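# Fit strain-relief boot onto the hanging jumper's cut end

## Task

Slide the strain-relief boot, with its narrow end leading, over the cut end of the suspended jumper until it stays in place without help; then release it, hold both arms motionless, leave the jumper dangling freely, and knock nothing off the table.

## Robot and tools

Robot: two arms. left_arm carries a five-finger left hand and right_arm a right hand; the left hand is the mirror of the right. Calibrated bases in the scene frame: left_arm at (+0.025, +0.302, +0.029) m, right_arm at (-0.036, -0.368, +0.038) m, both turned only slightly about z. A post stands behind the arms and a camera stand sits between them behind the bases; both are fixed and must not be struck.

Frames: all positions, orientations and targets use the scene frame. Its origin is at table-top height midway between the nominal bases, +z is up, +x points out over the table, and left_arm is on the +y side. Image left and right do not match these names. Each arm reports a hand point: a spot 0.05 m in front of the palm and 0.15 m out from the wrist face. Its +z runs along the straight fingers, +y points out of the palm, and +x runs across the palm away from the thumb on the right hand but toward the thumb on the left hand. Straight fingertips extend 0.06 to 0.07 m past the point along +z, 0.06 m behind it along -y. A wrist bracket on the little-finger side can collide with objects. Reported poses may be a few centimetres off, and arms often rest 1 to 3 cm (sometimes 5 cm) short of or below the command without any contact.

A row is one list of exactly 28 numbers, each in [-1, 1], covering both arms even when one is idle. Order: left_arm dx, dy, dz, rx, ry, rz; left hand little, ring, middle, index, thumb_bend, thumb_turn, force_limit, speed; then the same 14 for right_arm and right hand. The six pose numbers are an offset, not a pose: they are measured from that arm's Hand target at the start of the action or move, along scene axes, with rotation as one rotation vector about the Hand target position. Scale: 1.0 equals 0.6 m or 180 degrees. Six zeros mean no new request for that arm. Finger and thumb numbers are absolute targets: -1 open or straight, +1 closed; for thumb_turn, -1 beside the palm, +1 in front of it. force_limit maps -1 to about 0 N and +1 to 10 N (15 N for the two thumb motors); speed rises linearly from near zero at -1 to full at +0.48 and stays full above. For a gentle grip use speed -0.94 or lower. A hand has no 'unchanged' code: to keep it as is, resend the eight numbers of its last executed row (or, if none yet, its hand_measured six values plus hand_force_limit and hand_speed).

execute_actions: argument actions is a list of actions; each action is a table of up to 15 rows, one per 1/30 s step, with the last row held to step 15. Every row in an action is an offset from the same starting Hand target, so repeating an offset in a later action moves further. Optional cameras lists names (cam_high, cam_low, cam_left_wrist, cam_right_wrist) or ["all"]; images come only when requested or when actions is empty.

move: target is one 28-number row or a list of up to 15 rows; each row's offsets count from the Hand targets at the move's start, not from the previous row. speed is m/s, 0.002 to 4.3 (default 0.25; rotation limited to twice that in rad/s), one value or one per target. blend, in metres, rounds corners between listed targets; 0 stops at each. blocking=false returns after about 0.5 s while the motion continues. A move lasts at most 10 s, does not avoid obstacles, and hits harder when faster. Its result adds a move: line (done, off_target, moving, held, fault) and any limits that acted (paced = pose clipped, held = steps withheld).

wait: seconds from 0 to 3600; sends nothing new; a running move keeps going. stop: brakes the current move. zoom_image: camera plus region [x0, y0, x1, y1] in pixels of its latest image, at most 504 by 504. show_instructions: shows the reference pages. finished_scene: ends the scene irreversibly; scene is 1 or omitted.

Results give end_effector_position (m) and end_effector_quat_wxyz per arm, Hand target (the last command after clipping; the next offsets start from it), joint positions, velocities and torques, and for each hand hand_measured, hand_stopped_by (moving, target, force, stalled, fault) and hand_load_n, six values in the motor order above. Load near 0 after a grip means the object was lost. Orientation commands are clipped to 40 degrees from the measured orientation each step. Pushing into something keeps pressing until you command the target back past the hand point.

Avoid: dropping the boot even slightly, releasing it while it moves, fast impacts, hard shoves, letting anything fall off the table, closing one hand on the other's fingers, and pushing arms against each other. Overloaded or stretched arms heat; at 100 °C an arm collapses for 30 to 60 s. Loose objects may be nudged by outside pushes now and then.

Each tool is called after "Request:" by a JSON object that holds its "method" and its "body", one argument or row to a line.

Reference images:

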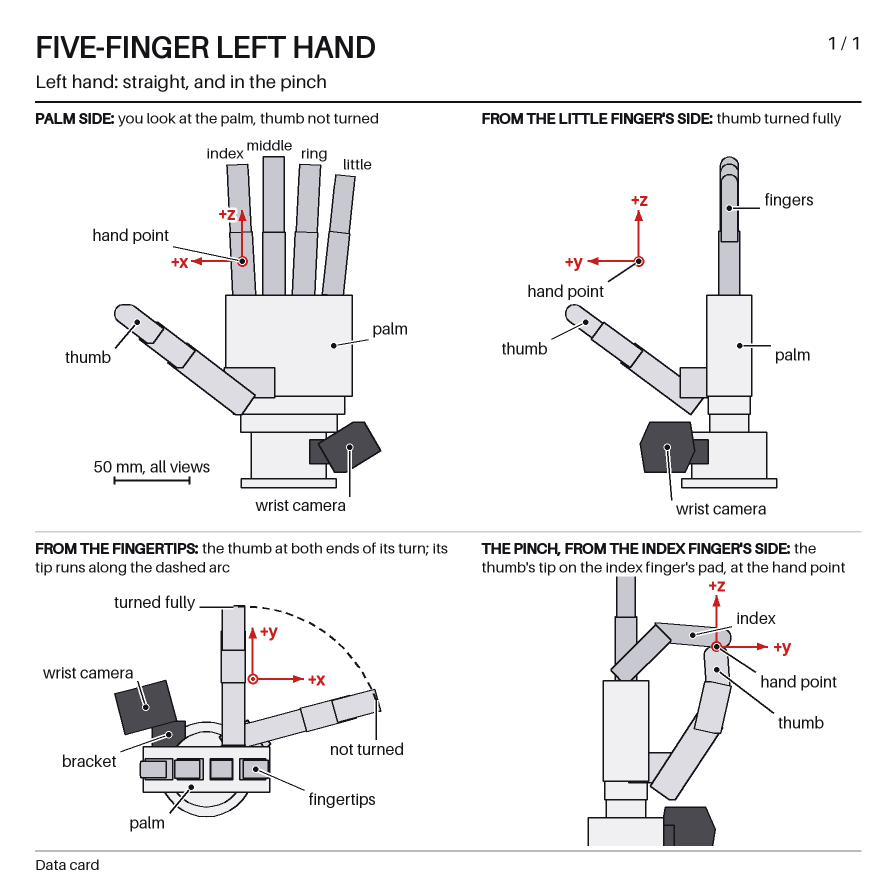

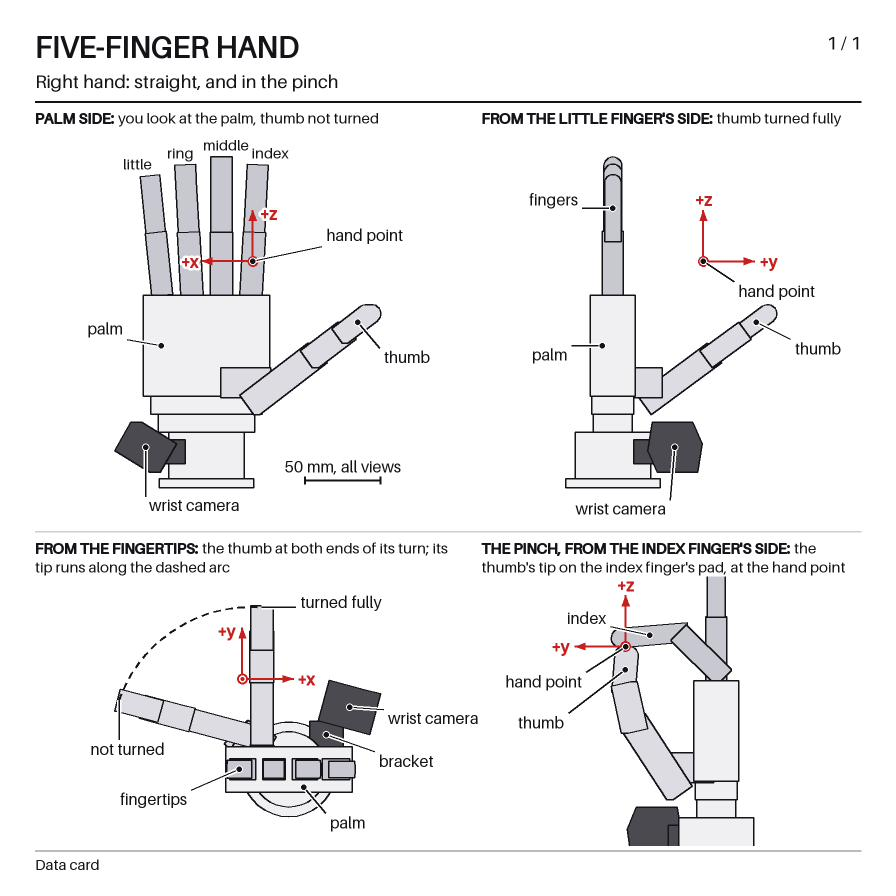

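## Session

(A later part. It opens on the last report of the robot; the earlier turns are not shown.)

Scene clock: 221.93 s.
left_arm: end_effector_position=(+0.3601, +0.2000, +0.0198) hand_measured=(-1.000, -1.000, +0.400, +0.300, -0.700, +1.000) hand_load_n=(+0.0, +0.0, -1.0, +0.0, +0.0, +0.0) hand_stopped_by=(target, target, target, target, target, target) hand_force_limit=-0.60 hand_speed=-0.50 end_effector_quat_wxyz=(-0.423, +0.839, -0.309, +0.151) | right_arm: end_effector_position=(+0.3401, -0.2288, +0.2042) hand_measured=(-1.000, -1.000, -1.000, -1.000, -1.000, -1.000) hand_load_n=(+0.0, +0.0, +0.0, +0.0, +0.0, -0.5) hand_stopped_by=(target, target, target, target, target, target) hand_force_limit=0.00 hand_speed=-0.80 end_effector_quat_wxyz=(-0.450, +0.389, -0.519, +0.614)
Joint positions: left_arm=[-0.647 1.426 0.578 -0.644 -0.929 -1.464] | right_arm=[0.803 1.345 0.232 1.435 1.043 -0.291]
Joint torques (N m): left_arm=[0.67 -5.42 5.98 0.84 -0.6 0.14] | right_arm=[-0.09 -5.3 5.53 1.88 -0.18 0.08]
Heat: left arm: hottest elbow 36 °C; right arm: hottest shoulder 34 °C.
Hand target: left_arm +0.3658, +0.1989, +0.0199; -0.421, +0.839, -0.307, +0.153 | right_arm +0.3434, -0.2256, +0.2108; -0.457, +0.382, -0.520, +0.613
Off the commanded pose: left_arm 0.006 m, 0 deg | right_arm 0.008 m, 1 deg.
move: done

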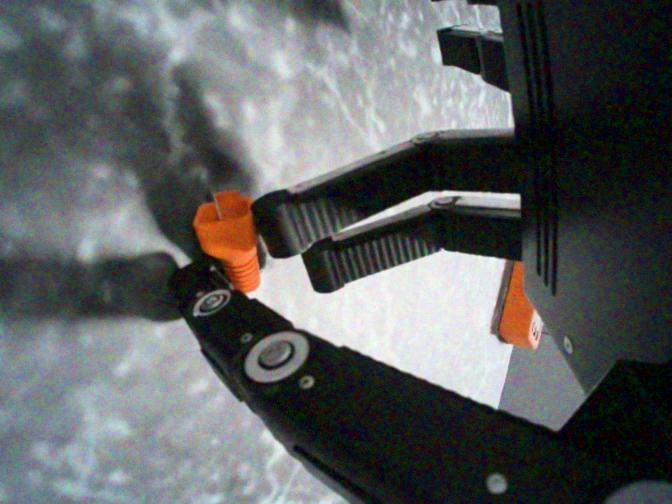

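Request:
{"method": "move", "body": {
  "target": [0,0,0.06,0,0,0,-1,-1,0.4,0.3,-0.7,1.0,-0.6,-0.5,0,0,0,0,0,0,-1,-1,-1,-1,-1,-1,0,-0.8],
  "speed": 0.08
}}

Request:
{"method": "move", "body": {
  "target": [-0.04,0.0,0.0,0,0,0,-1,-1,-1,0.1,-0.5,0.8,-0.6,-0.5,0,0,0,0,0,0,-1,-1,-1,-1,-1,-1,0,-0.8],
  "speed": 0.1,
  "cameras": ["cam_left_wrist","cam_high","cam_low"]
}}

Request:
{"method": "zoom_image", "body": {
  "camera": "cam_left_wrist",
  "region": [150, 130, 400, 330]
}}

Request:
{"method": "zoom_image", "body": {
  "camera": "cam_high",
  "region": [290, 120, 360, 190]
}}

Scene clock: 231.97 s.
left_arm: end_effector_position=(+0.3521, +0.2058, +0.0421) hand_measured=(-1.000, -1.000, +0.400, +0.300, -0.700, +1.000) hand_load_n=(+0.0, +0.0, +0.0, +0.0, +0.0, +0.0) hand_stopped_by=(target, target, target, target, target, target) hand_force_limit=-0.60 hand_speed=-0.50 end_effector_quat_wxyz=(-0.425, +0.837, -0.314, +0.143) | right_arm: end_effector_position=(+0.3401, -0.2288, +0.2042) hand_measured=(-1.000, -1.000, -1.000, -1.000, -1.000, -1.000) hand_load_n=(+0.0, +0.0, +0.0, +0.0, +0.0, -0.5) hand_stopped_by=(target, target, target, target, target, target) hand_force_limit=0.00 hand_speed=-0.80 end_effector_quat_wxyz=(-0.450, +0.389, -0.519, +0.614)
Joint positions: left_arm=[-0.647 1.349 0.589 -0.751 -0.928 -1.462] | right_arm=[0.803 1.345 0.232 1.435 1.043 -0.291]
Joint torques (N m): left_arm=[0.73 -6.24 8.31 -0.28 -0.62 0.15] | right_arm=[0.32 -4.31 5.44 1.76 -0.18 0.04]
Heat: left arm: hottest elbow 35 °C; right arm: hottest shoulder 33 °C.
Hand target: left_arm +0.3658, +0.1989, +0.0559; -0.421, +0.839, -0.307, +0.153 | right_arm +0.3434, -0.2256, +0.2108; -0.457, +0.382, -0.520, +0.613
Off the commanded pose: left_arm 0.021 m, 1 deg | right_arm 0.008 m, 1 deg.
move: off_target (left_arm)

Scene clock: 233.27 s.
left_arm: end_effector_position=(+0.3422, +0.2022, +0.0524) hand_measured=(-1.000, -1.000, -1.000, +0.100, -0.500, +0.800) hand_load_n=(+0.0, +0.0, +0.0, +0.0, +0.0, +0.0) hand_stopped_by=(target, target, target, target, target, target) hand_force_limit=-0.60 hand_speed=-0.50 end_effector_quat_wxyz=(-0.423, +0.839, -0.310, +0.148) | right_arm: end_effector_position=(+0.3401, -0.2288, +0.2042) hand_measured=(-1.000, -1.000, -1.000, -1.000, -1.000, -1.000) hand_load_n=(+0.0, +0.0, +0.0, +0.0, +0.0, -0.5) hand_stopped_by=(target, target, target, target, target, target) hand_force_limit=0.00 hand_speed=-0.80 end_effector_quat_wxyz=(-0.450, +0.389, -0.519, +0.614)
Joint positions: left_arm=[-0.678 1.31 0.589 -0.823 -0.928 -1.519] | right_arm=[0.803 1.345 0.232 1.435 1.043 -0.291]
Joint torques (N m): left_arm=[-0.97 -5.71 6.13 -0.36 -0.73 -0.1] | right_arm=[0.03 -4.84 5.49 1.69 -0.19 0.11]
Heat: left arm: hottest elbow 35 °C; right arm: hottest shoulder 33 °C.
Hand target: left_arm +0.3418, +0.1990, +0.0558; -0.421, +0.839, -0.307, +0.153 | right_arm +0.3434, -0.2256, +0.2108; -0.457, +0.382, -0.520, +0.613
Off the commanded pose: left_arm 0.005 m, 1 deg | right_arm 0.008 m, 1 deg.
move: done
Images, in order (width x height): cam_high 896x504, cam_low 896x504, cam_left_wrist 672x504.

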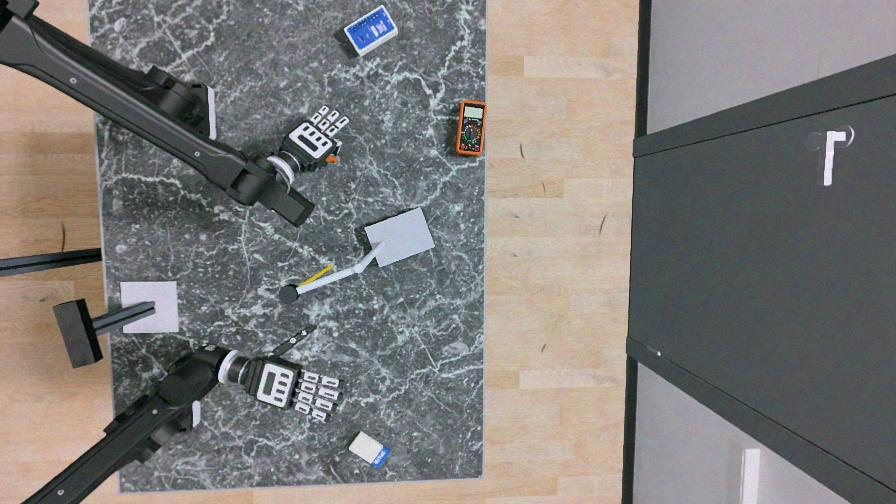

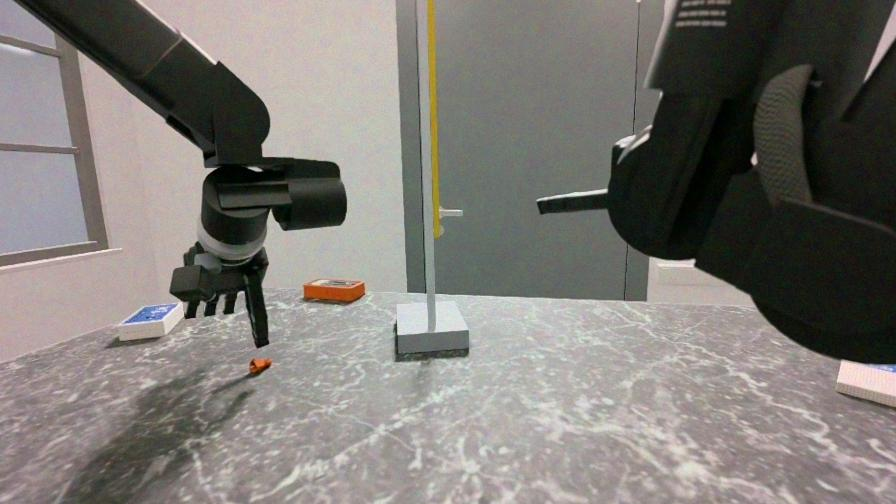

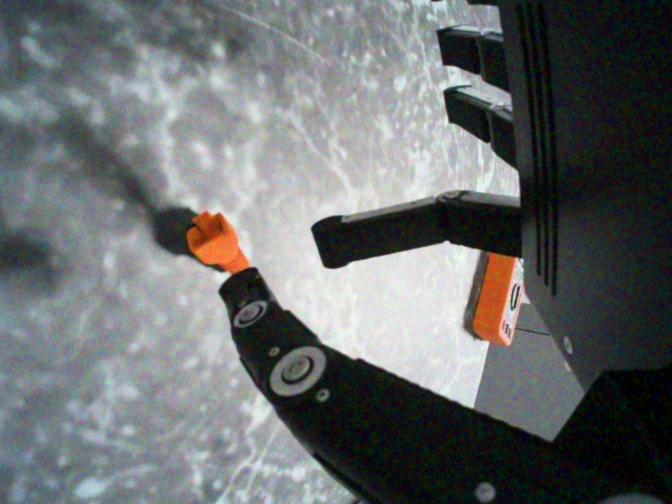

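Scaled by 2.016 from the camera's image (finer frame: 960x720).

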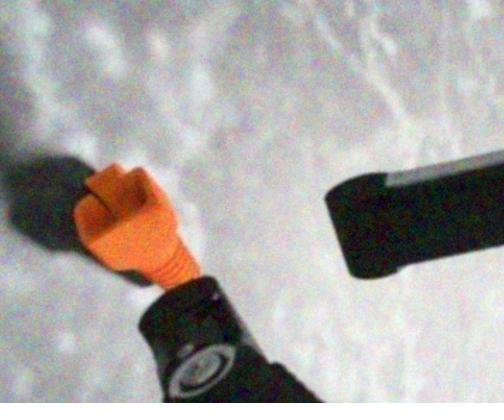

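Scaled by 7.200.

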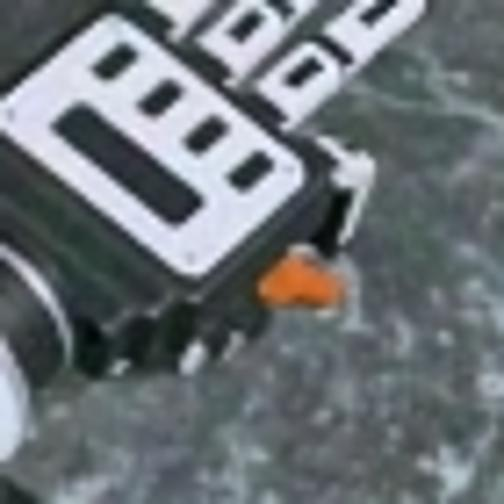

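Request:
{"method": "move", "body": {
  "target": [-0.0347,0.0027,-0.018,0,0,-0.111,-1,-1,-1,0.1,-0.55,0.8,-0.6,-0.5,0,0,0,0,0,0,-1,-1,-1,-1,-1,-1,0,-0.8],
  "speed": 0.1,
  "cameras": ["cam_left_wrist"]
}}

Scene clock: 238.73 s.
left_arm: end_effector_position=(+0.3153, +0.2009, +0.0397) hand_measured=(-1.000, -1.000, -1.000, +0.100, -0.550, +0.800) hand_load_n=(+0.0, +0.0, +0.0, +0.0, +0.0, +0.0) hand_stopped_by=(target, target, target, target, target, target) hand_force_limit=-0.60 hand_speed=-0.50 end_effector_quat_wxyz=(-0.388, +0.773, -0.453, +0.215) | right_arm: end_effector_position=(+0.3401, -0.2288, +0.2042) hand_measured=(-1.000, -1.000, -1.000, -1.000, -1.000, -1.000) hand_load_n=(+0.0, +0.0, +0.0, +0.0, +0.0, +0.0) hand_stopped_by=(target, target, target, target, target, target) hand_force_limit=0.00 hand_speed=-0.80 end_effector_quat_wxyz=(-0.450, +0.389, -0.519, +0.614)
Joint positions: left_arm=[-0.671 1.08 0.355 -0.398 -0.834 -0.971] | right_arm=[0.803 1.345 0.232 1.435 1.043 -0.291]
Joint torques (N m): left_arm=[1.03 -3.55 6.63 1.51 -0.5 0.17] | right_arm=[0.26 -4.66 5.34 1.8 -0.12 0.12]
Heat: left arm: hottest elbow 35 °C; right arm: hottest shoulder 33 °C.
Hand target: left_arm +0.3209, +0.2006, +0.0450; -0.388, +0.773, -0.448, +0.224 | right_arm +0.3434, -0.2256, +0.2108; -0.457, +0.382, -0.520, +0.613
Off the commanded pose: left_arm 0.008 m, 1 deg | right_arm 0.008 m, 1 deg.
move: done

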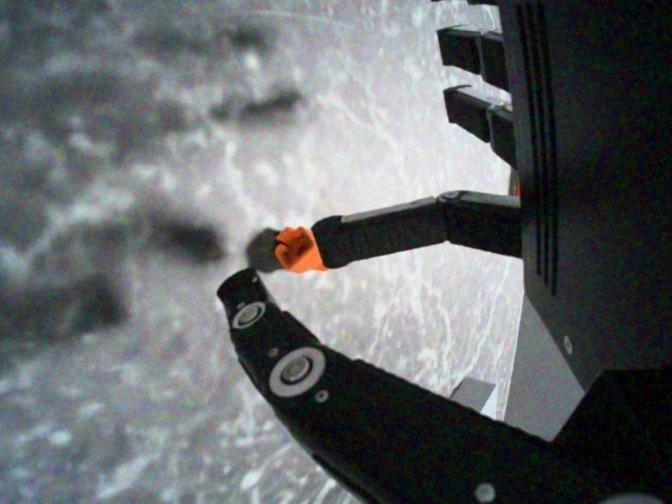

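Request:
{"method": "move", "body": {
  "target": [-0.0038,0.0267,-0.014,0,0,0,-1,-1,-1,0.1,-0.55,0.8,-0.6,-0.5,0,0,0,0,0,0,-1,-1,-1,-1,-1,-1,0,-0.8],
  "speed": 0.1,
  "cameras": ["cam_left_wrist","cam_high"]
}}

Request:
{"method": "zoom_image", "body": {
  "camera": "cam_high",
  "region": [290, 120, 360, 190]
}}

Scene clock: 240.70 s.
left_arm: end_effector_position=(+0.3117, +0.2182, +0.0301) hand_measured=(-1.000, -1.000, -1.000, +0.100, -0.550, +0.800) hand_load_n=(-0.5, +0.0, +0.0, +0.0, +0.0, +0.0) hand_stopped_by=(target, target, target, target, target, target) hand_force_limit=-0.60 hand_speed=-0.50 end_effector_quat_wxyz=(-0.388, +0.774, -0.453, +0.213) | right_arm: end_effector_position=(+0.3401, -0.2288, +0.2042) hand_measured=(-1.000, -1.000, -1.000, -1.000, -1.000, -1.000) hand_load_n=(+0.0, -0.5, -0.5, +0.0, +0.0, -0.5) hand_stopped_by=(target, target, target, target, target, target) hand_force_limit=0.00 hand_speed=-0.80 end_effector_quat_wxyz=(-0.450, +0.389, -0.519, +0.614)
Joint positions: left_arm=[-0.615 1.057 0.304 -0.323 -0.808 -0.902] | right_arm=[0.803 1.345 0.232 1.435 1.043 -0.291]
Joint torques (N m): left_arm=[0.67 -3.31 6.8 1.65 -0.47 0.17] | right_arm=[-0.09 -5.48 5.42 1.7 -0.16 0.08]
Heat: left arm: hottest elbow 35 °C; right arm: hottest shoulder 33 °C.
Hand target: left_arm +0.3187, +0.2166, +0.0366; -0.388, +0.773, -0.448, +0.224 | right_arm +0.3434, -0.2256, +0.2108; -0.457, +0.382, -0.520, +0.613
Off the commanded pose: left_arm 0.010 m, 1 deg | right_arm 0.008 m, 1 deg.
move: done
Images, in order (width x height): cam_high 896x504, cam_left_wrist 672x504.

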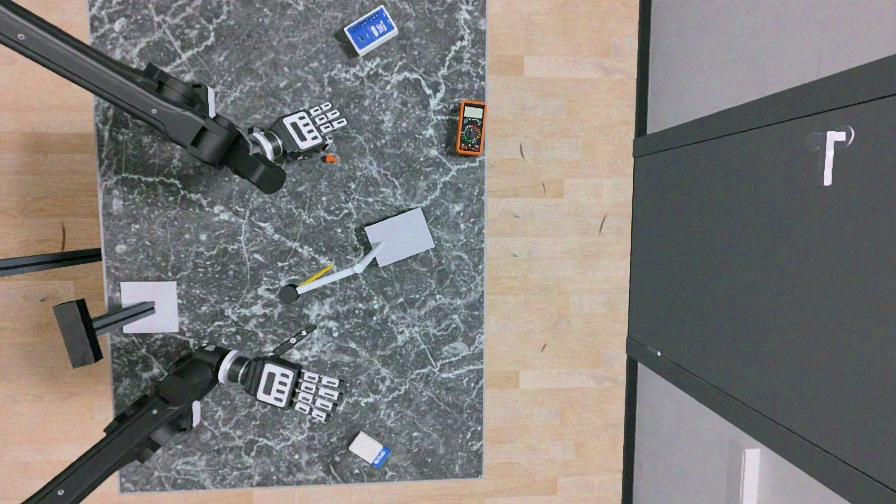

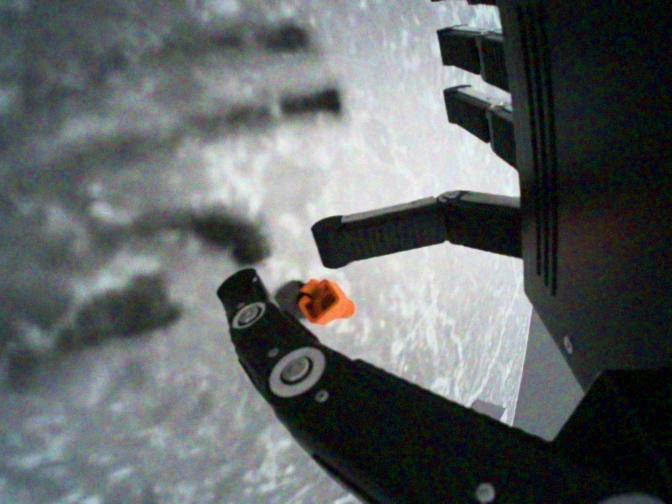

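Scaled by 7.200.

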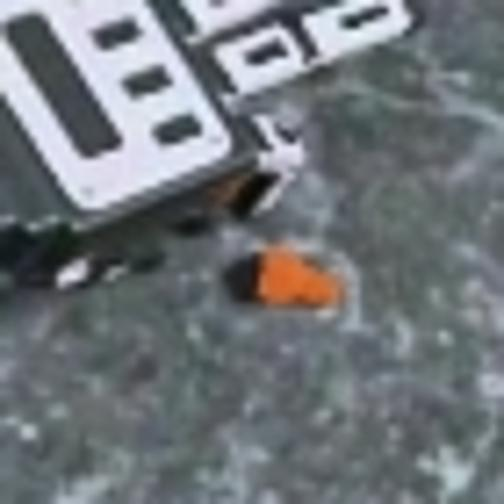

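Request:
{"method": "move", "body": {
  "target": [
    [0.019,-0.0107,0.0,0,0,0,-1,-1,-1,0.1,-0.55,0.8,-0.6,-0.5,0,0,0,0,0,0,-1,-1,-1,-1,-1,-1,0,-0.8],
    [0.019,-0.0107,-0.02,0,0,0,-1,-1,-1,0.1,-0.55,0.8,-0.6,-0.5,0,0,0,0,0,0,-1,-1,-1,-1,-1,-1,0,-0.8]
  ],
  "speed": 0.08,
  "cameras": ["cam_left_wrist","cam_high"]
}}

Request:
{"method": "zoom_image", "body": {
  "camera": "cam_left_wrist",
  "region": [200, 160, 450, 360]
}}

Scene clock: 243.77 s.
left_arm: end_effector_position=(+0.3193, +0.2135, +0.0185) hand_measured=(-1.000, -1.000, -1.000, +0.100, -0.550, +0.800) hand_load_n=(+0.0, -0.5, +0.0, +0.0, +0.0, +0.0) hand_stopped_by=(target, target, target, target, target, target) hand_force_limit=-0.60 hand_speed=-0.50 end_effector_quat_wxyz=(-0.387, +0.773, -0.453, +0.215) | right_arm: end_effector_position=(+0.3401, -0.2288, +0.2042) hand_measured=(-1.000, -1.000, -1.000, -1.000, -1.000, -1.000) hand_load_n=(+0.0, +0.0, +0.0, +0.0, +0.0, +0.0) hand_stopped_by=(target, target, target, target, target, target) hand_force_limit=0.00 hand_speed=-0.80 end_effector_quat_wxyz=(-0.450, +0.389, -0.519, +0.614)
Joint positions: left_arm=[-0.612 1.136 0.304 -0.236 -0.805 -0.896] | right_arm=[0.803 1.345 0.232 1.435 1.043 -0.291]
Joint torques (N m): left_arm=[1.08 -2.67 7.2 1.66 -0.47 0.18] | right_arm=[-0.15 -4.6 5.48 1.66 -0.21 0.11]
Heat: left arm: hottest elbow 35 °C; right arm: hottest shoulder 33 °C.
Hand target: left_arm +0.3301, +0.2102, +0.0247; -0.388, +0.773, -0.448, +0.224 | right_arm +0.3434, -0.2256, +0.2108; -0.457, +0.382, -0.520, +0.613
Off the commanded pose: left_arm 0.013 m, 1 deg | right_arm 0.008 m, 1 deg.
move: off_target (left_arm)
Images, in order (width x height): cam_high 896x504, cam_left_wrist 672x504.

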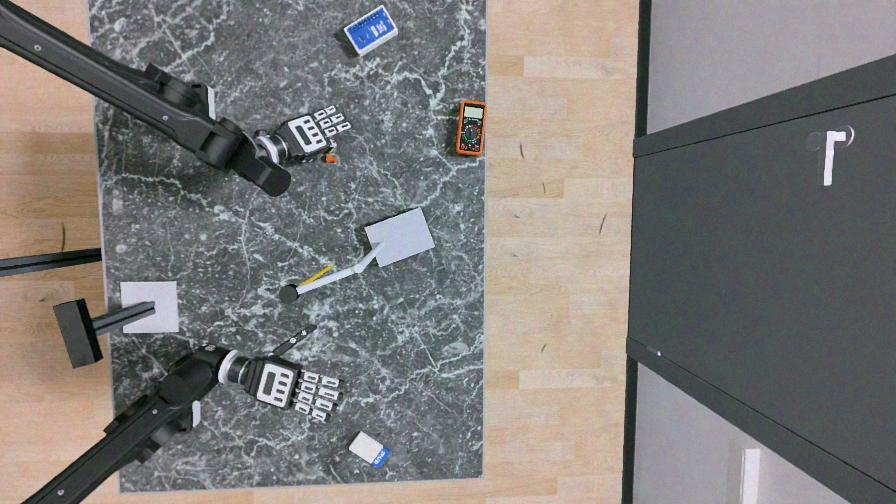

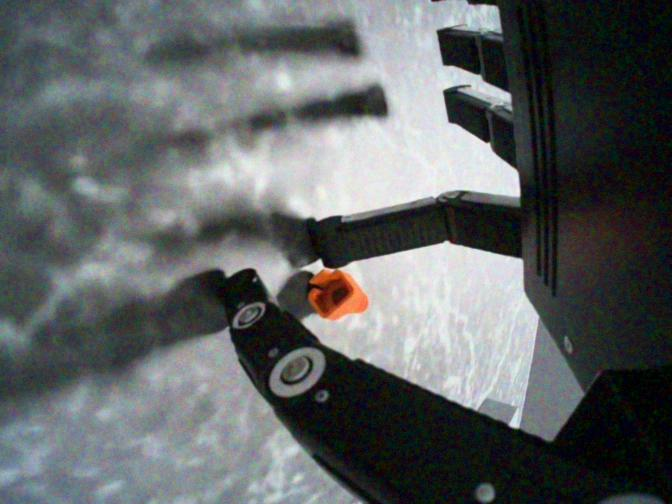

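Scaled by 2.016 from the camera's image (finer frame: 960x720).

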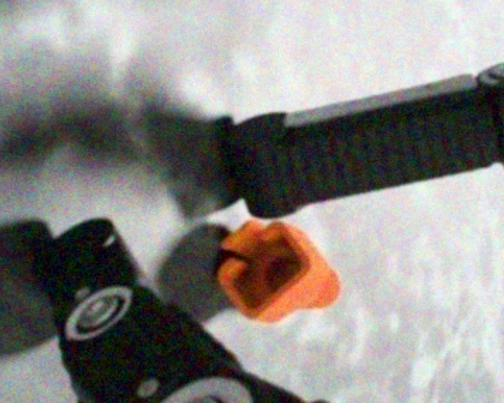

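Request:
{"method": "move", "body": {
  "target": [0.0177,0.016,0.0,0,0,0,-1,-1,-1,0.1,-0.55,0.8,-0.6,-0.5,0,0,0,0,0,0,-1,-1,-1,-1,-1,-1,0,-0.8],
  "speed": 0.06,
  "cameras": ["cam_left_wrist","cam_high"]
}}

Request:
{"method": "zoom_image", "body": {
  "camera": "cam_left_wrist",
  "region": [200, 160, 450, 360]
}}

Scene clock: 245.77 s.
left_arm: end_effector_position=(+0.3304, +0.2223, +0.0190) hand_measured=(-1.000, -1.000, -1.000, +0.100, -0.550, +0.800) hand_load_n=(+0.0, -0.5, +0.0, +0.0, +0.0, +0.0) hand_stopped_by=(target, target, target, target, target, target) hand_force_limit=-0.60 hand_speed=-0.50 end_effector_quat_wxyz=(-0.387, +0.774, -0.452, +0.216) | right_arm: end_effector_position=(+0.3401, -0.2288, +0.2042) hand_measured=(-1.000, -1.000, -1.000, -1.000, -1.000, -1.000) hand_load_n=(+0.0, +0.0, +0.0, +0.0, +0.0, -0.5) hand_stopped_by=(target, target, target, target, target, target) hand_force_limit=0.00 hand_speed=-0.80 end_effector_quat_wxyz=(-0.450, +0.389, -0.519, +0.614)
Joint positions: left_arm=[-0.55 1.145 0.304 -0.172 -0.773 -0.823] | right_arm=[0.803 1.345 0.232 1.435 1.043 -0.291]
Joint torques (N m): left_arm=[0.79 -2.49 7.17 1.76 -0.45 0.17] | right_arm=[0.38 -4.66 5.33 1.73 -0.2 0.05]
Heat: left arm: hottest elbow 35 °C; right arm: hottest shoulder 33 °C.
Hand target: left_arm +0.3408, +0.2196, +0.0247; -0.388, +0.773, -0.448, +0.224 | right_arm +0.3434, -0.2256, +0.2108; -0.457, +0.382, -0.520, +0.613
Off the commanded pose: left_arm 0.012 m, 1 deg | right_arm 0.008 m, 1 deg.
move: off_target (left_arm)
Images, in order (width x height): cam_high 896x504, cam_left_wrist 672x504.

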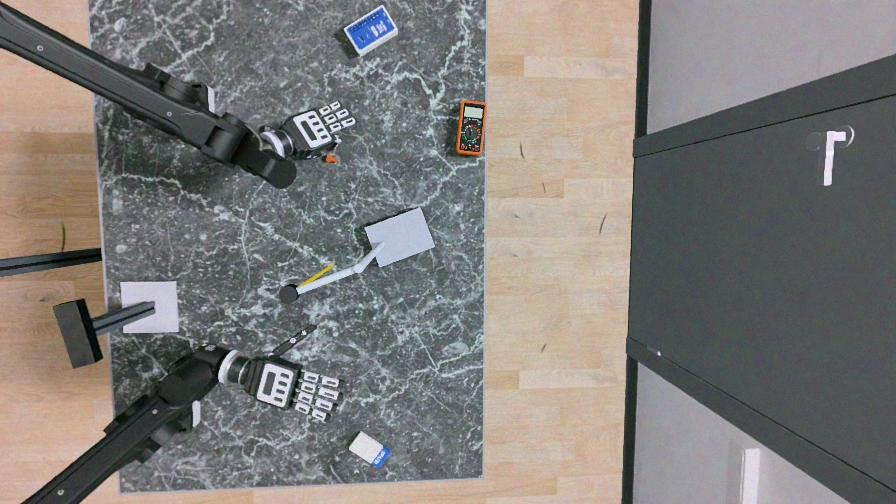

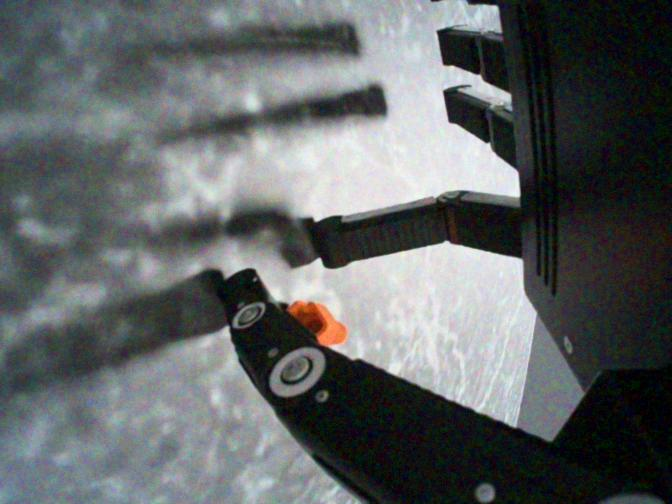

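Scaled by 2.016 from the camera's image (finer frame: 960x720).

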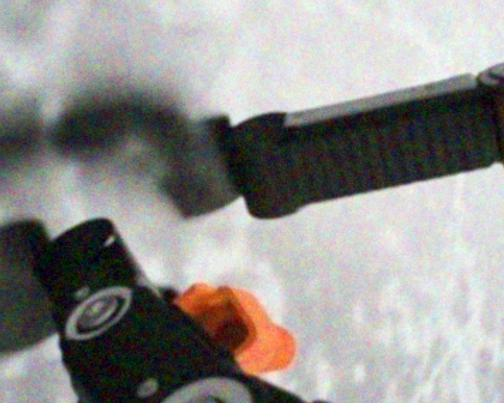

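Request:
{"method": "move", "body": {
  "target": [0.03,-0.052,0.0,0,0,0,-1,-1,-1,0.1,-0.55,0.8,-0.6,-0.5,0,0,0,0,0,0,-1,-1,-1,-1,-1,-1,0,-0.8],
  "speed": 0.06,
  "cameras": ["cam_left_wrist","cam_high"]
}}

Request:
{"method": "zoom_image", "body": {
  "camera": "cam_left_wrist",
  "region": [200, 160, 450, 360]
}}

Scene clock: 248.37 s.
left_arm: end_effector_position=(+0.3461, +0.2037, +0.0168) hand_measured=(-1.000, -1.000, -1.000, +0.100, -0.550, +0.800) hand_load_n=(+0.0, +0.0, +0.0, -1.0, -0.5, -2.0) hand_stopped_by=(target, target, target, target, target, target) hand_force_limit=-0.60 hand_speed=-0.50 end_effector_quat_wxyz=(-0.395, +0.770, -0.456, +0.209) | right_arm: end_effector_position=(+0.3401, -0.2288, +0.2042) hand_measured=(-1.000, -1.000, -1.000, -1.000, -1.000, -1.000) hand_load_n=(+0.0, +0.0, +0.0, +0.0, +0.0, -0.5) hand_stopped_by=(target, target, target, target, target, target) hand_force_limit=0.00 hand_speed=-0.80 end_effector_quat_wxyz=(-0.450, +0.389, -0.519, +0.614)
Joint positions: left_arm=[-0.594 1.248 0.372 -0.184 -0.811 -0.864] | right_arm=[0.803 1.345 0.232 1.435 1.043 -0.291]
Joint torques (N m): left_arm=[-1.2 -3.25 8.23 0.55 -0.34 -0.18] | right_arm=[0.26 -5.07 5.45 1.85 -0.17 0.09]
Heat: left arm: hottest elbow 35 °C; right arm: hottest shoulder 33 °C.
Hand target: left_arm +0.3588, +0.1884, +0.0247; -0.388, +0.773, -0.448, +0.224 | right_arm +0.3434, -0.2256, +0.2108; -0.457, +0.382, -0.520, +0.613
Off the commanded pose: left_arm 0.021 m, 2 deg | right_arm 0.008 m, 1 deg.
move: off_target (left_arm)
Images, in order (width x height): cam_high 896x504, cam_left_wrist 672x504.

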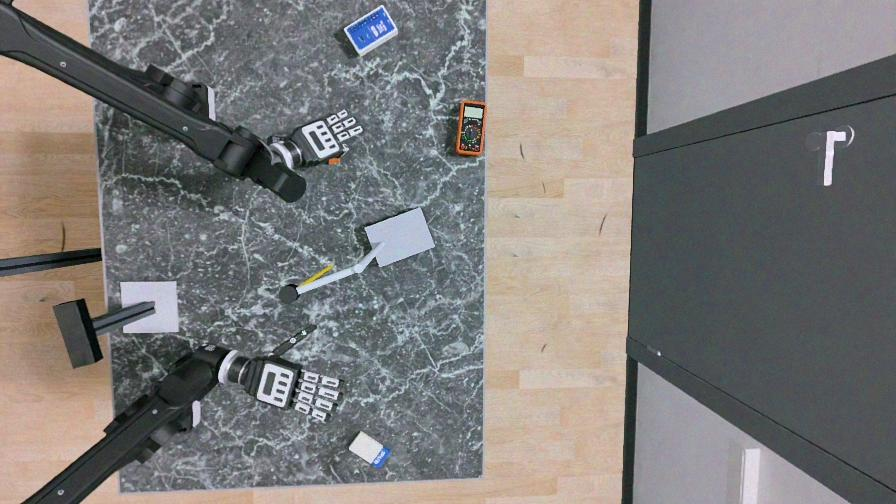

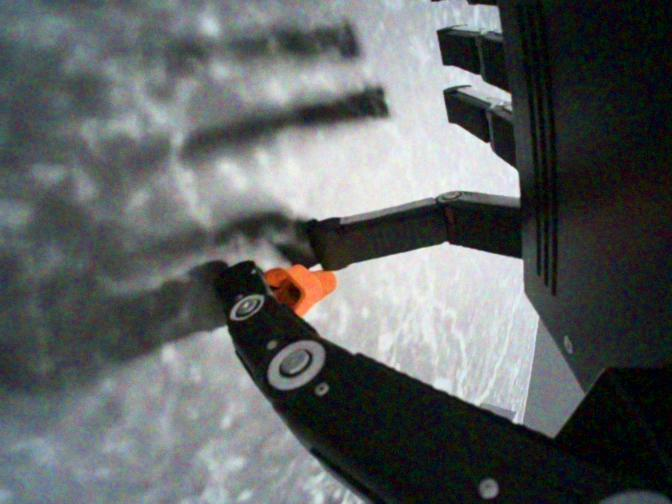

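Scaled by 2.016 from the camera's image (finer frame: 960x720).

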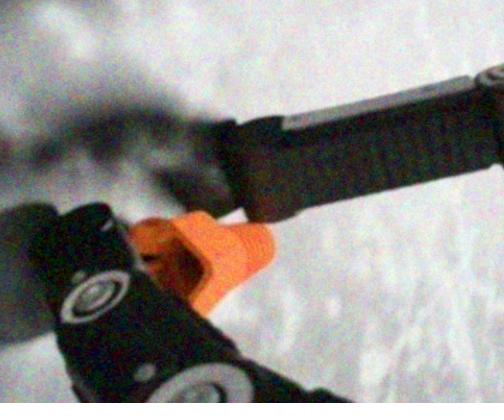

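Request:
{"method": "move", "body": {
  "target": [-0.012,0.02,0.04,0,0,0,-1,-1,-1,0.1,-0.55,0.8,-0.6,-0.5,0,0,0,0,0,0,-1,-1,-1,-1,-1,-1,0,-0.8],
  "speed": 0.06
}}

Request:
{"method": "move", "body": {
  "target": [-0.02,0.035,0.01,0,0,0,-1,-1,-1,0.1,-0.9,-0.8,-0.6,0,0,0,0,0,0,0,-1,-1,-1,-1,-1,-1,0,-0.8],
  "speed": 0.1,
  "cameras": ["cam_left_wrist","cam_high","cam_low"]
}}

Request:
{"method": "zoom_image", "body": {
  "camera": "cam_high",
  "region": [290, 120, 360, 190]
}}

Scene clock: 253.80 s.
left_arm: end_effector_position=(+0.3393, +0.2051, +0.0357) hand_measured=(-1.000, -1.000, -1.000, +0.100, -0.550, +0.800) hand_load_n=(+0.0, +0.0, -0.5, +0.0, +0.5, +0.0) hand_stopped_by=(target, target, target, target, target, target) hand_force_limit=-0.60 hand_speed=-0.50 end_effector_quat_wxyz=(-0.388, +0.772, -0.456, +0.214) | right_arm: end_effector_position=(+0.3401, -0.2288, +0.2042) hand_measured=(-1.000, -1.000, -1.000, -1.000, -1.000, -1.000) hand_load_n=(+0.0, +0.0, +0.0, +0.0, +0.0, -0.5) hand_stopped_by=(target, target, target, target, target, target) hand_force_limit=0.00 hand_speed=-0.80 end_effector_quat_wxyz=(-0.450, +0.389, -0.519, +0.614)
Joint positions: left_arm=[-0.594 1.147 0.374 -0.277 -0.797 -0.866] | right_arm=[0.803 1.345 0.232 1.435 1.043 -0.291]
Joint torques (N m): left_arm=[0.79 -3.9 8.44 0.44 -0.46 0.1] | right_arm=[0.15 -5.25 5.33 1.76 -0.16 0.09]
Heat: left arm: hottest elbow 35 °C; right arm: hottest shoulder 33 °C.
Hand target: left_arm +0.3515, +0.2005, +0.0486; -0.388, +0.773, -0.448, +0.224 | right_arm +0.3434, -0.2256, +0.2108; -0.457, +0.382, -0.520, +0.613
Off the commanded pose: left_arm 0.018 m, 1 deg | right_arm 0.008 m, 1 deg.
move: off_target (left_arm)

Scene clock: 254.93 s.
left_arm: end_effector_position=(+0.3392, +0.2182, +0.0529) hand_measured=(-1.000, -1.000, -1.000, +0.100, -0.900, -0.800) hand_load_n=(+0.0, +0.0, +0.0, +0.0, +0.0, +0.0) hand_stopped_by=(target, target, target, target, target, target) hand_force_limit=-0.60 hand_speed=0.00 end_effector_quat_wxyz=(-0.386, +0.774, -0.446, +0.228) | right_arm: end_effector_position=(+0.3401, -0.2288, +0.2042) hand_measured=(-1.000, -1.000, -1.000, -1.000, -1.000, -1.000) hand_load_n=(+0.0, +0.0, +0.0, -0.5, +0.0, -0.5) hand_stopped_by=(target, target, target, target, target, target) hand_force_limit=0.00 hand_speed=-0.80 end_effector_quat_wxyz=(-0.450, +0.389, -0.519, +0.614)
Joint positions: left_arm=[-0.545 1.044 0.355 -0.292 -0.77 -0.817] | right_arm=[0.803 1.345 0.232 1.435 1.043 -0.291]
Joint torques (N m): left_arm=[1.03 -3.19 7.06 0.55 -0.43 0.15] | right_arm=[0.15 -4.42 5.33 1.7 -0.17 0.08]
Heat: left arm: hottest elbow 35 °C; right arm: hottest shoulder 33 °C.
Hand target: left_arm +0.3395, +0.2214, +0.0547; -0.388, +0.773, -0.448, +0.224 | right_arm +0.3434, -0.2256, +0.2108; -0.457, +0.382, -0.520, +0.613
Off the commanded pose: left_arm 0.004 m, 1 deg | right_arm 0.008 m, 1 deg.
move: done
Images, in order (width x height): cam_high 896x504, cam_low 896x504, cam_left_wrist 672x504.

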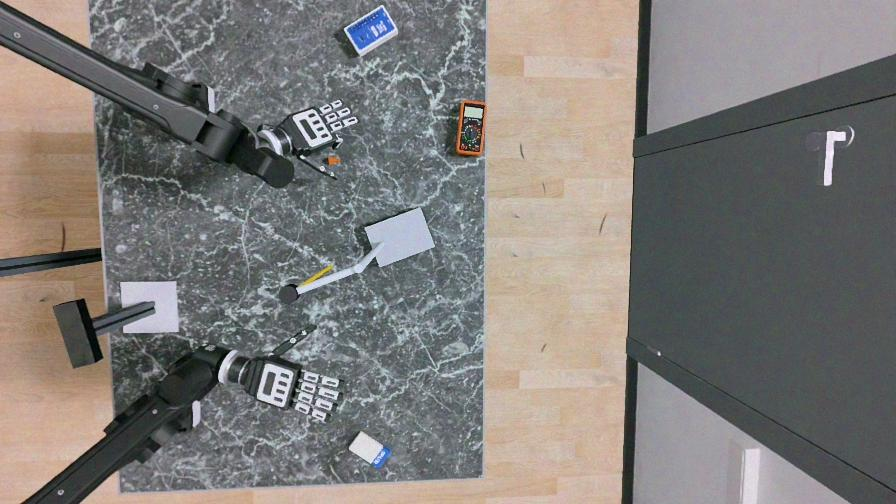

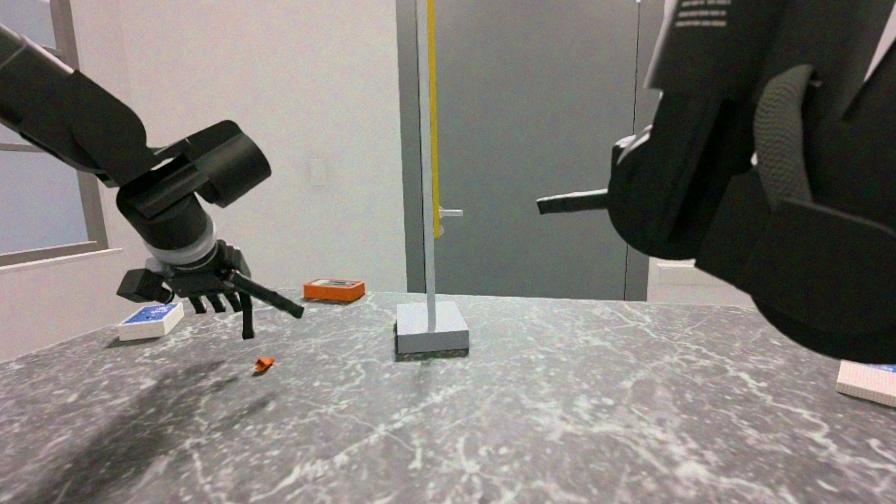

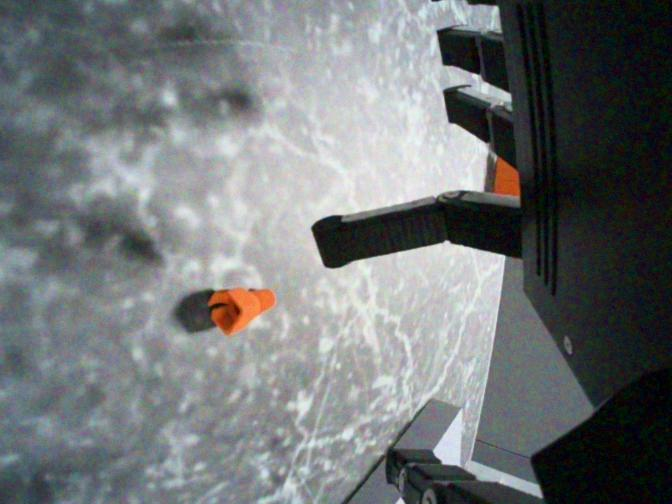

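Scaled by 7.200.

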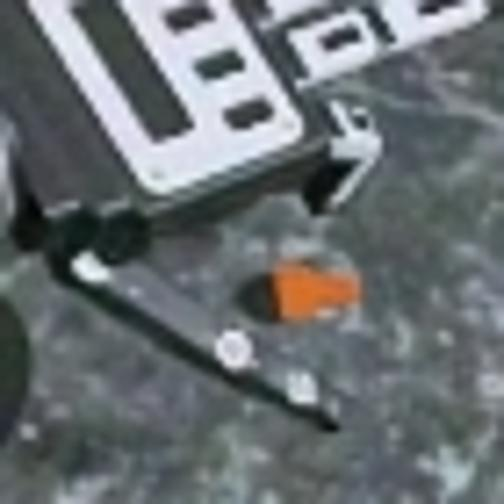

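Request:
{"method": "move", "body": {
  "target": [-0.0067,-0.0207,-0.052,0,0,0,-1,-1,-1,0.1,-0.9,-0.8,-0.6,0,0,0,0,0,0,0,-1,-1,-1,-1,-1,-1,0,-0.8],
  "speed": 0.1,
  "cameras": ["cam_left_wrist"]
}}

Scene clock: 257.70 s.
left_arm: end_effector_position=(+0.3298, +0.2158, +0.0198) hand_measured=(-1.000, -1.000, -1.000, +0.100, -0.900, -0.800) hand_load_n=(-0.5, +0.0, +0.0, +0.0, +0.0, -0.5) hand_stopped_by=(target, target, target, target, target, target) hand_force_limit=-0.60 hand_speed=0.00 end_effector_quat_wxyz=(-0.390, +0.772, -0.455, +0.210) | right_arm: end_effector_position=(+0.3401, -0.2288, +0.2042) hand_measured=(-1.000, -1.000, -1.000, -1.000, -1.000, -1.000) hand_load_n=(-0.5, +0.0, +0.0, +0.0, +0.0, -0.5) hand_stopped_by=(target, target, target, target, target, target) hand_force_limit=0.00 hand_speed=-0.80 end_effector_quat_wxyz=(-0.450, +0.389, -0.519, +0.614)
Joint positions: left_arm=[-0.58 1.161 0.324 -0.212 -0.793 -0.853] | right_arm=[0.803 1.345 0.232 1.435 1.043 -0.291]
Joint torques (N m): left_arm=[-0.85 -2.96 6.42 1.66 -0.69 -0.11] | right_arm=[0.21 -5.19 5.27 1.89 -0.18 0.06]
Heat: left arm: hottest elbow 35 °C; right arm: hottest shoulder 33 °C.
Hand target: left_arm +0.3355, +0.2092, +0.0234; -0.388, +0.773, -0.448, +0.224 | right_arm +0.3434, -0.2256, +0.2108; -0.457, +0.382, -0.520, +0.613
Off the commanded pose: left_arm 0.010 m, 2 deg | right_arm 0.008 m, 1 deg.
move: done

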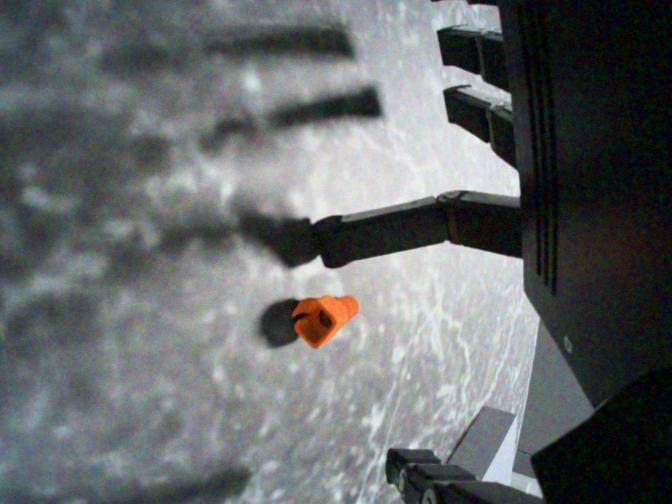

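Request:
{"method": "move", "body": {
  "target": [
    [0.0083,0.0055,0.0,0,0,0,-1,-1,-1,0.1,-0.9,-0.8,-0.6,0,0,0,0,0,0,0,-1,-1,-1,-1,-1,-1,0,-0.8],
    [0.0353,-0.0395,0.0,0,0,0,-1,-1,-1,0.1,-0.9,-0.8,-0.6,0,0,0,0,0,0,0,-1,-1,-1,-1,-1,-1,0,-0.8]
  ],
  "speed": 0.06,
  "cameras": ["cam_left_wrist","cam_high"]
}}

Request:
{"method": "zoom_image", "body": {
  "camera": "cam_high",
  "region": [290, 120, 360, 190]
}}

Scene clock: 260.07 s.
left_arm: end_effector_position=(+0.3448, +0.2014, +0.0165) hand_measured=(-1.000, -1.000, -1.000, +0.100, -0.900, -0.800) hand_load_n=(-0.5, +0.0, +0.0, -2.5, +0.0, +0.0) hand_stopped_by=(target, target, target, target, target, target) hand_force_limit=-0.60 hand_speed=0.00 end_effector_quat_wxyz=(-0.397, +0.770, -0.453, +0.209) | right_arm: end_effector_position=(+0.3401, -0.2288, +0.2042) hand_measured=(-1.000, -1.000, -1.000, -1.000, -1.000, -1.000) hand_load_n=(+0.0, +0.0, +0.0, +0.0, +0.0, +0.0) hand_stopped_by=(target, target, target, target, target, target) hand_force_limit=0.00 hand_speed=-0.80 end_effector_quat_wxyz=(-0.450, +0.389, -0.519, +0.614)
Joint positions: left_arm=[-0.608 1.252 0.375 -0.194 -0.822 -0.885] | right_arm=[0.803 1.345 0.232 1.435 1.043 -0.291]
Joint torques (N m): left_arm=[-1.14 -3.19 8.14 0.61 -0.23 -0.17] | right_arm=[0.5 -4.95 5.42 1.74 -0.23 0.05]
Heat: left arm: hottest elbow 35 °C; right arm: hottest shoulder 33 °C.
Hand target: left_arm +0.3567, +0.1854, +0.0235; -0.388, +0.773, -0.448, +0.224 | right_arm +0.3434, -0.2256, +0.2108; -0.457, +0.382, -0.520, +0.613
Off the commanded pose: left_arm 0.021 m, 2 deg | right_arm 0.008 m, 1 deg.
move: off_target (left_arm)
Images, in order (width x height): cam_high 896x504, cam_left_wrist 672x504.

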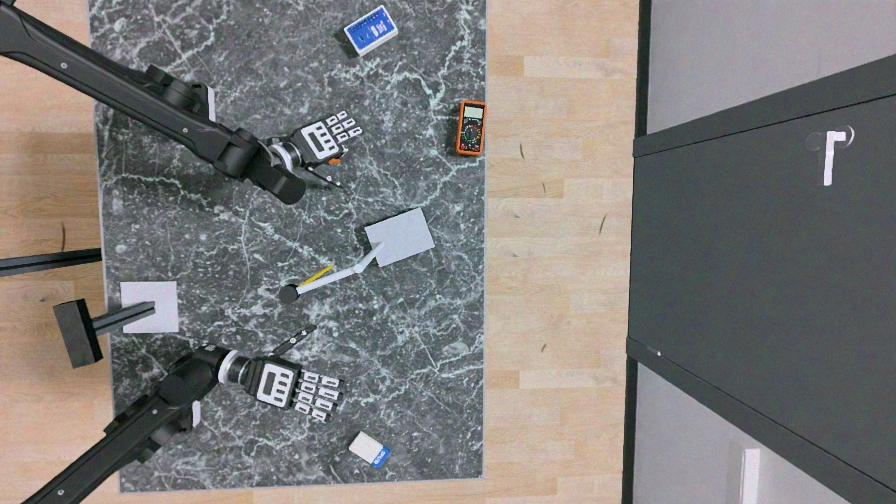

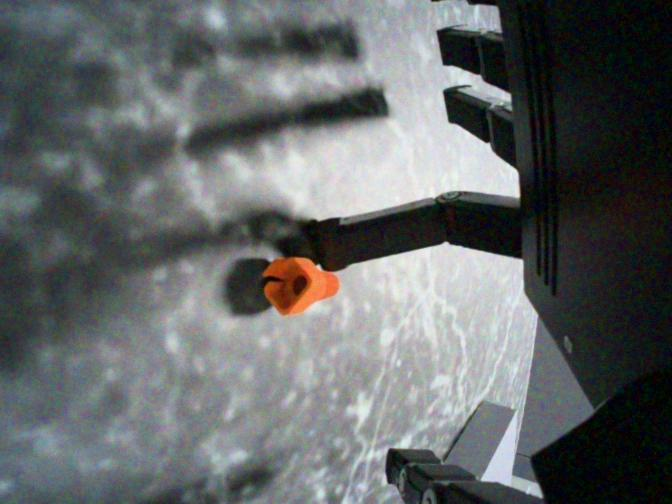

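Scaled by 7.200.

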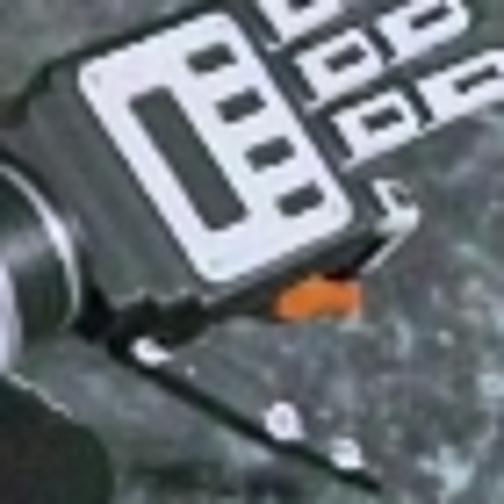

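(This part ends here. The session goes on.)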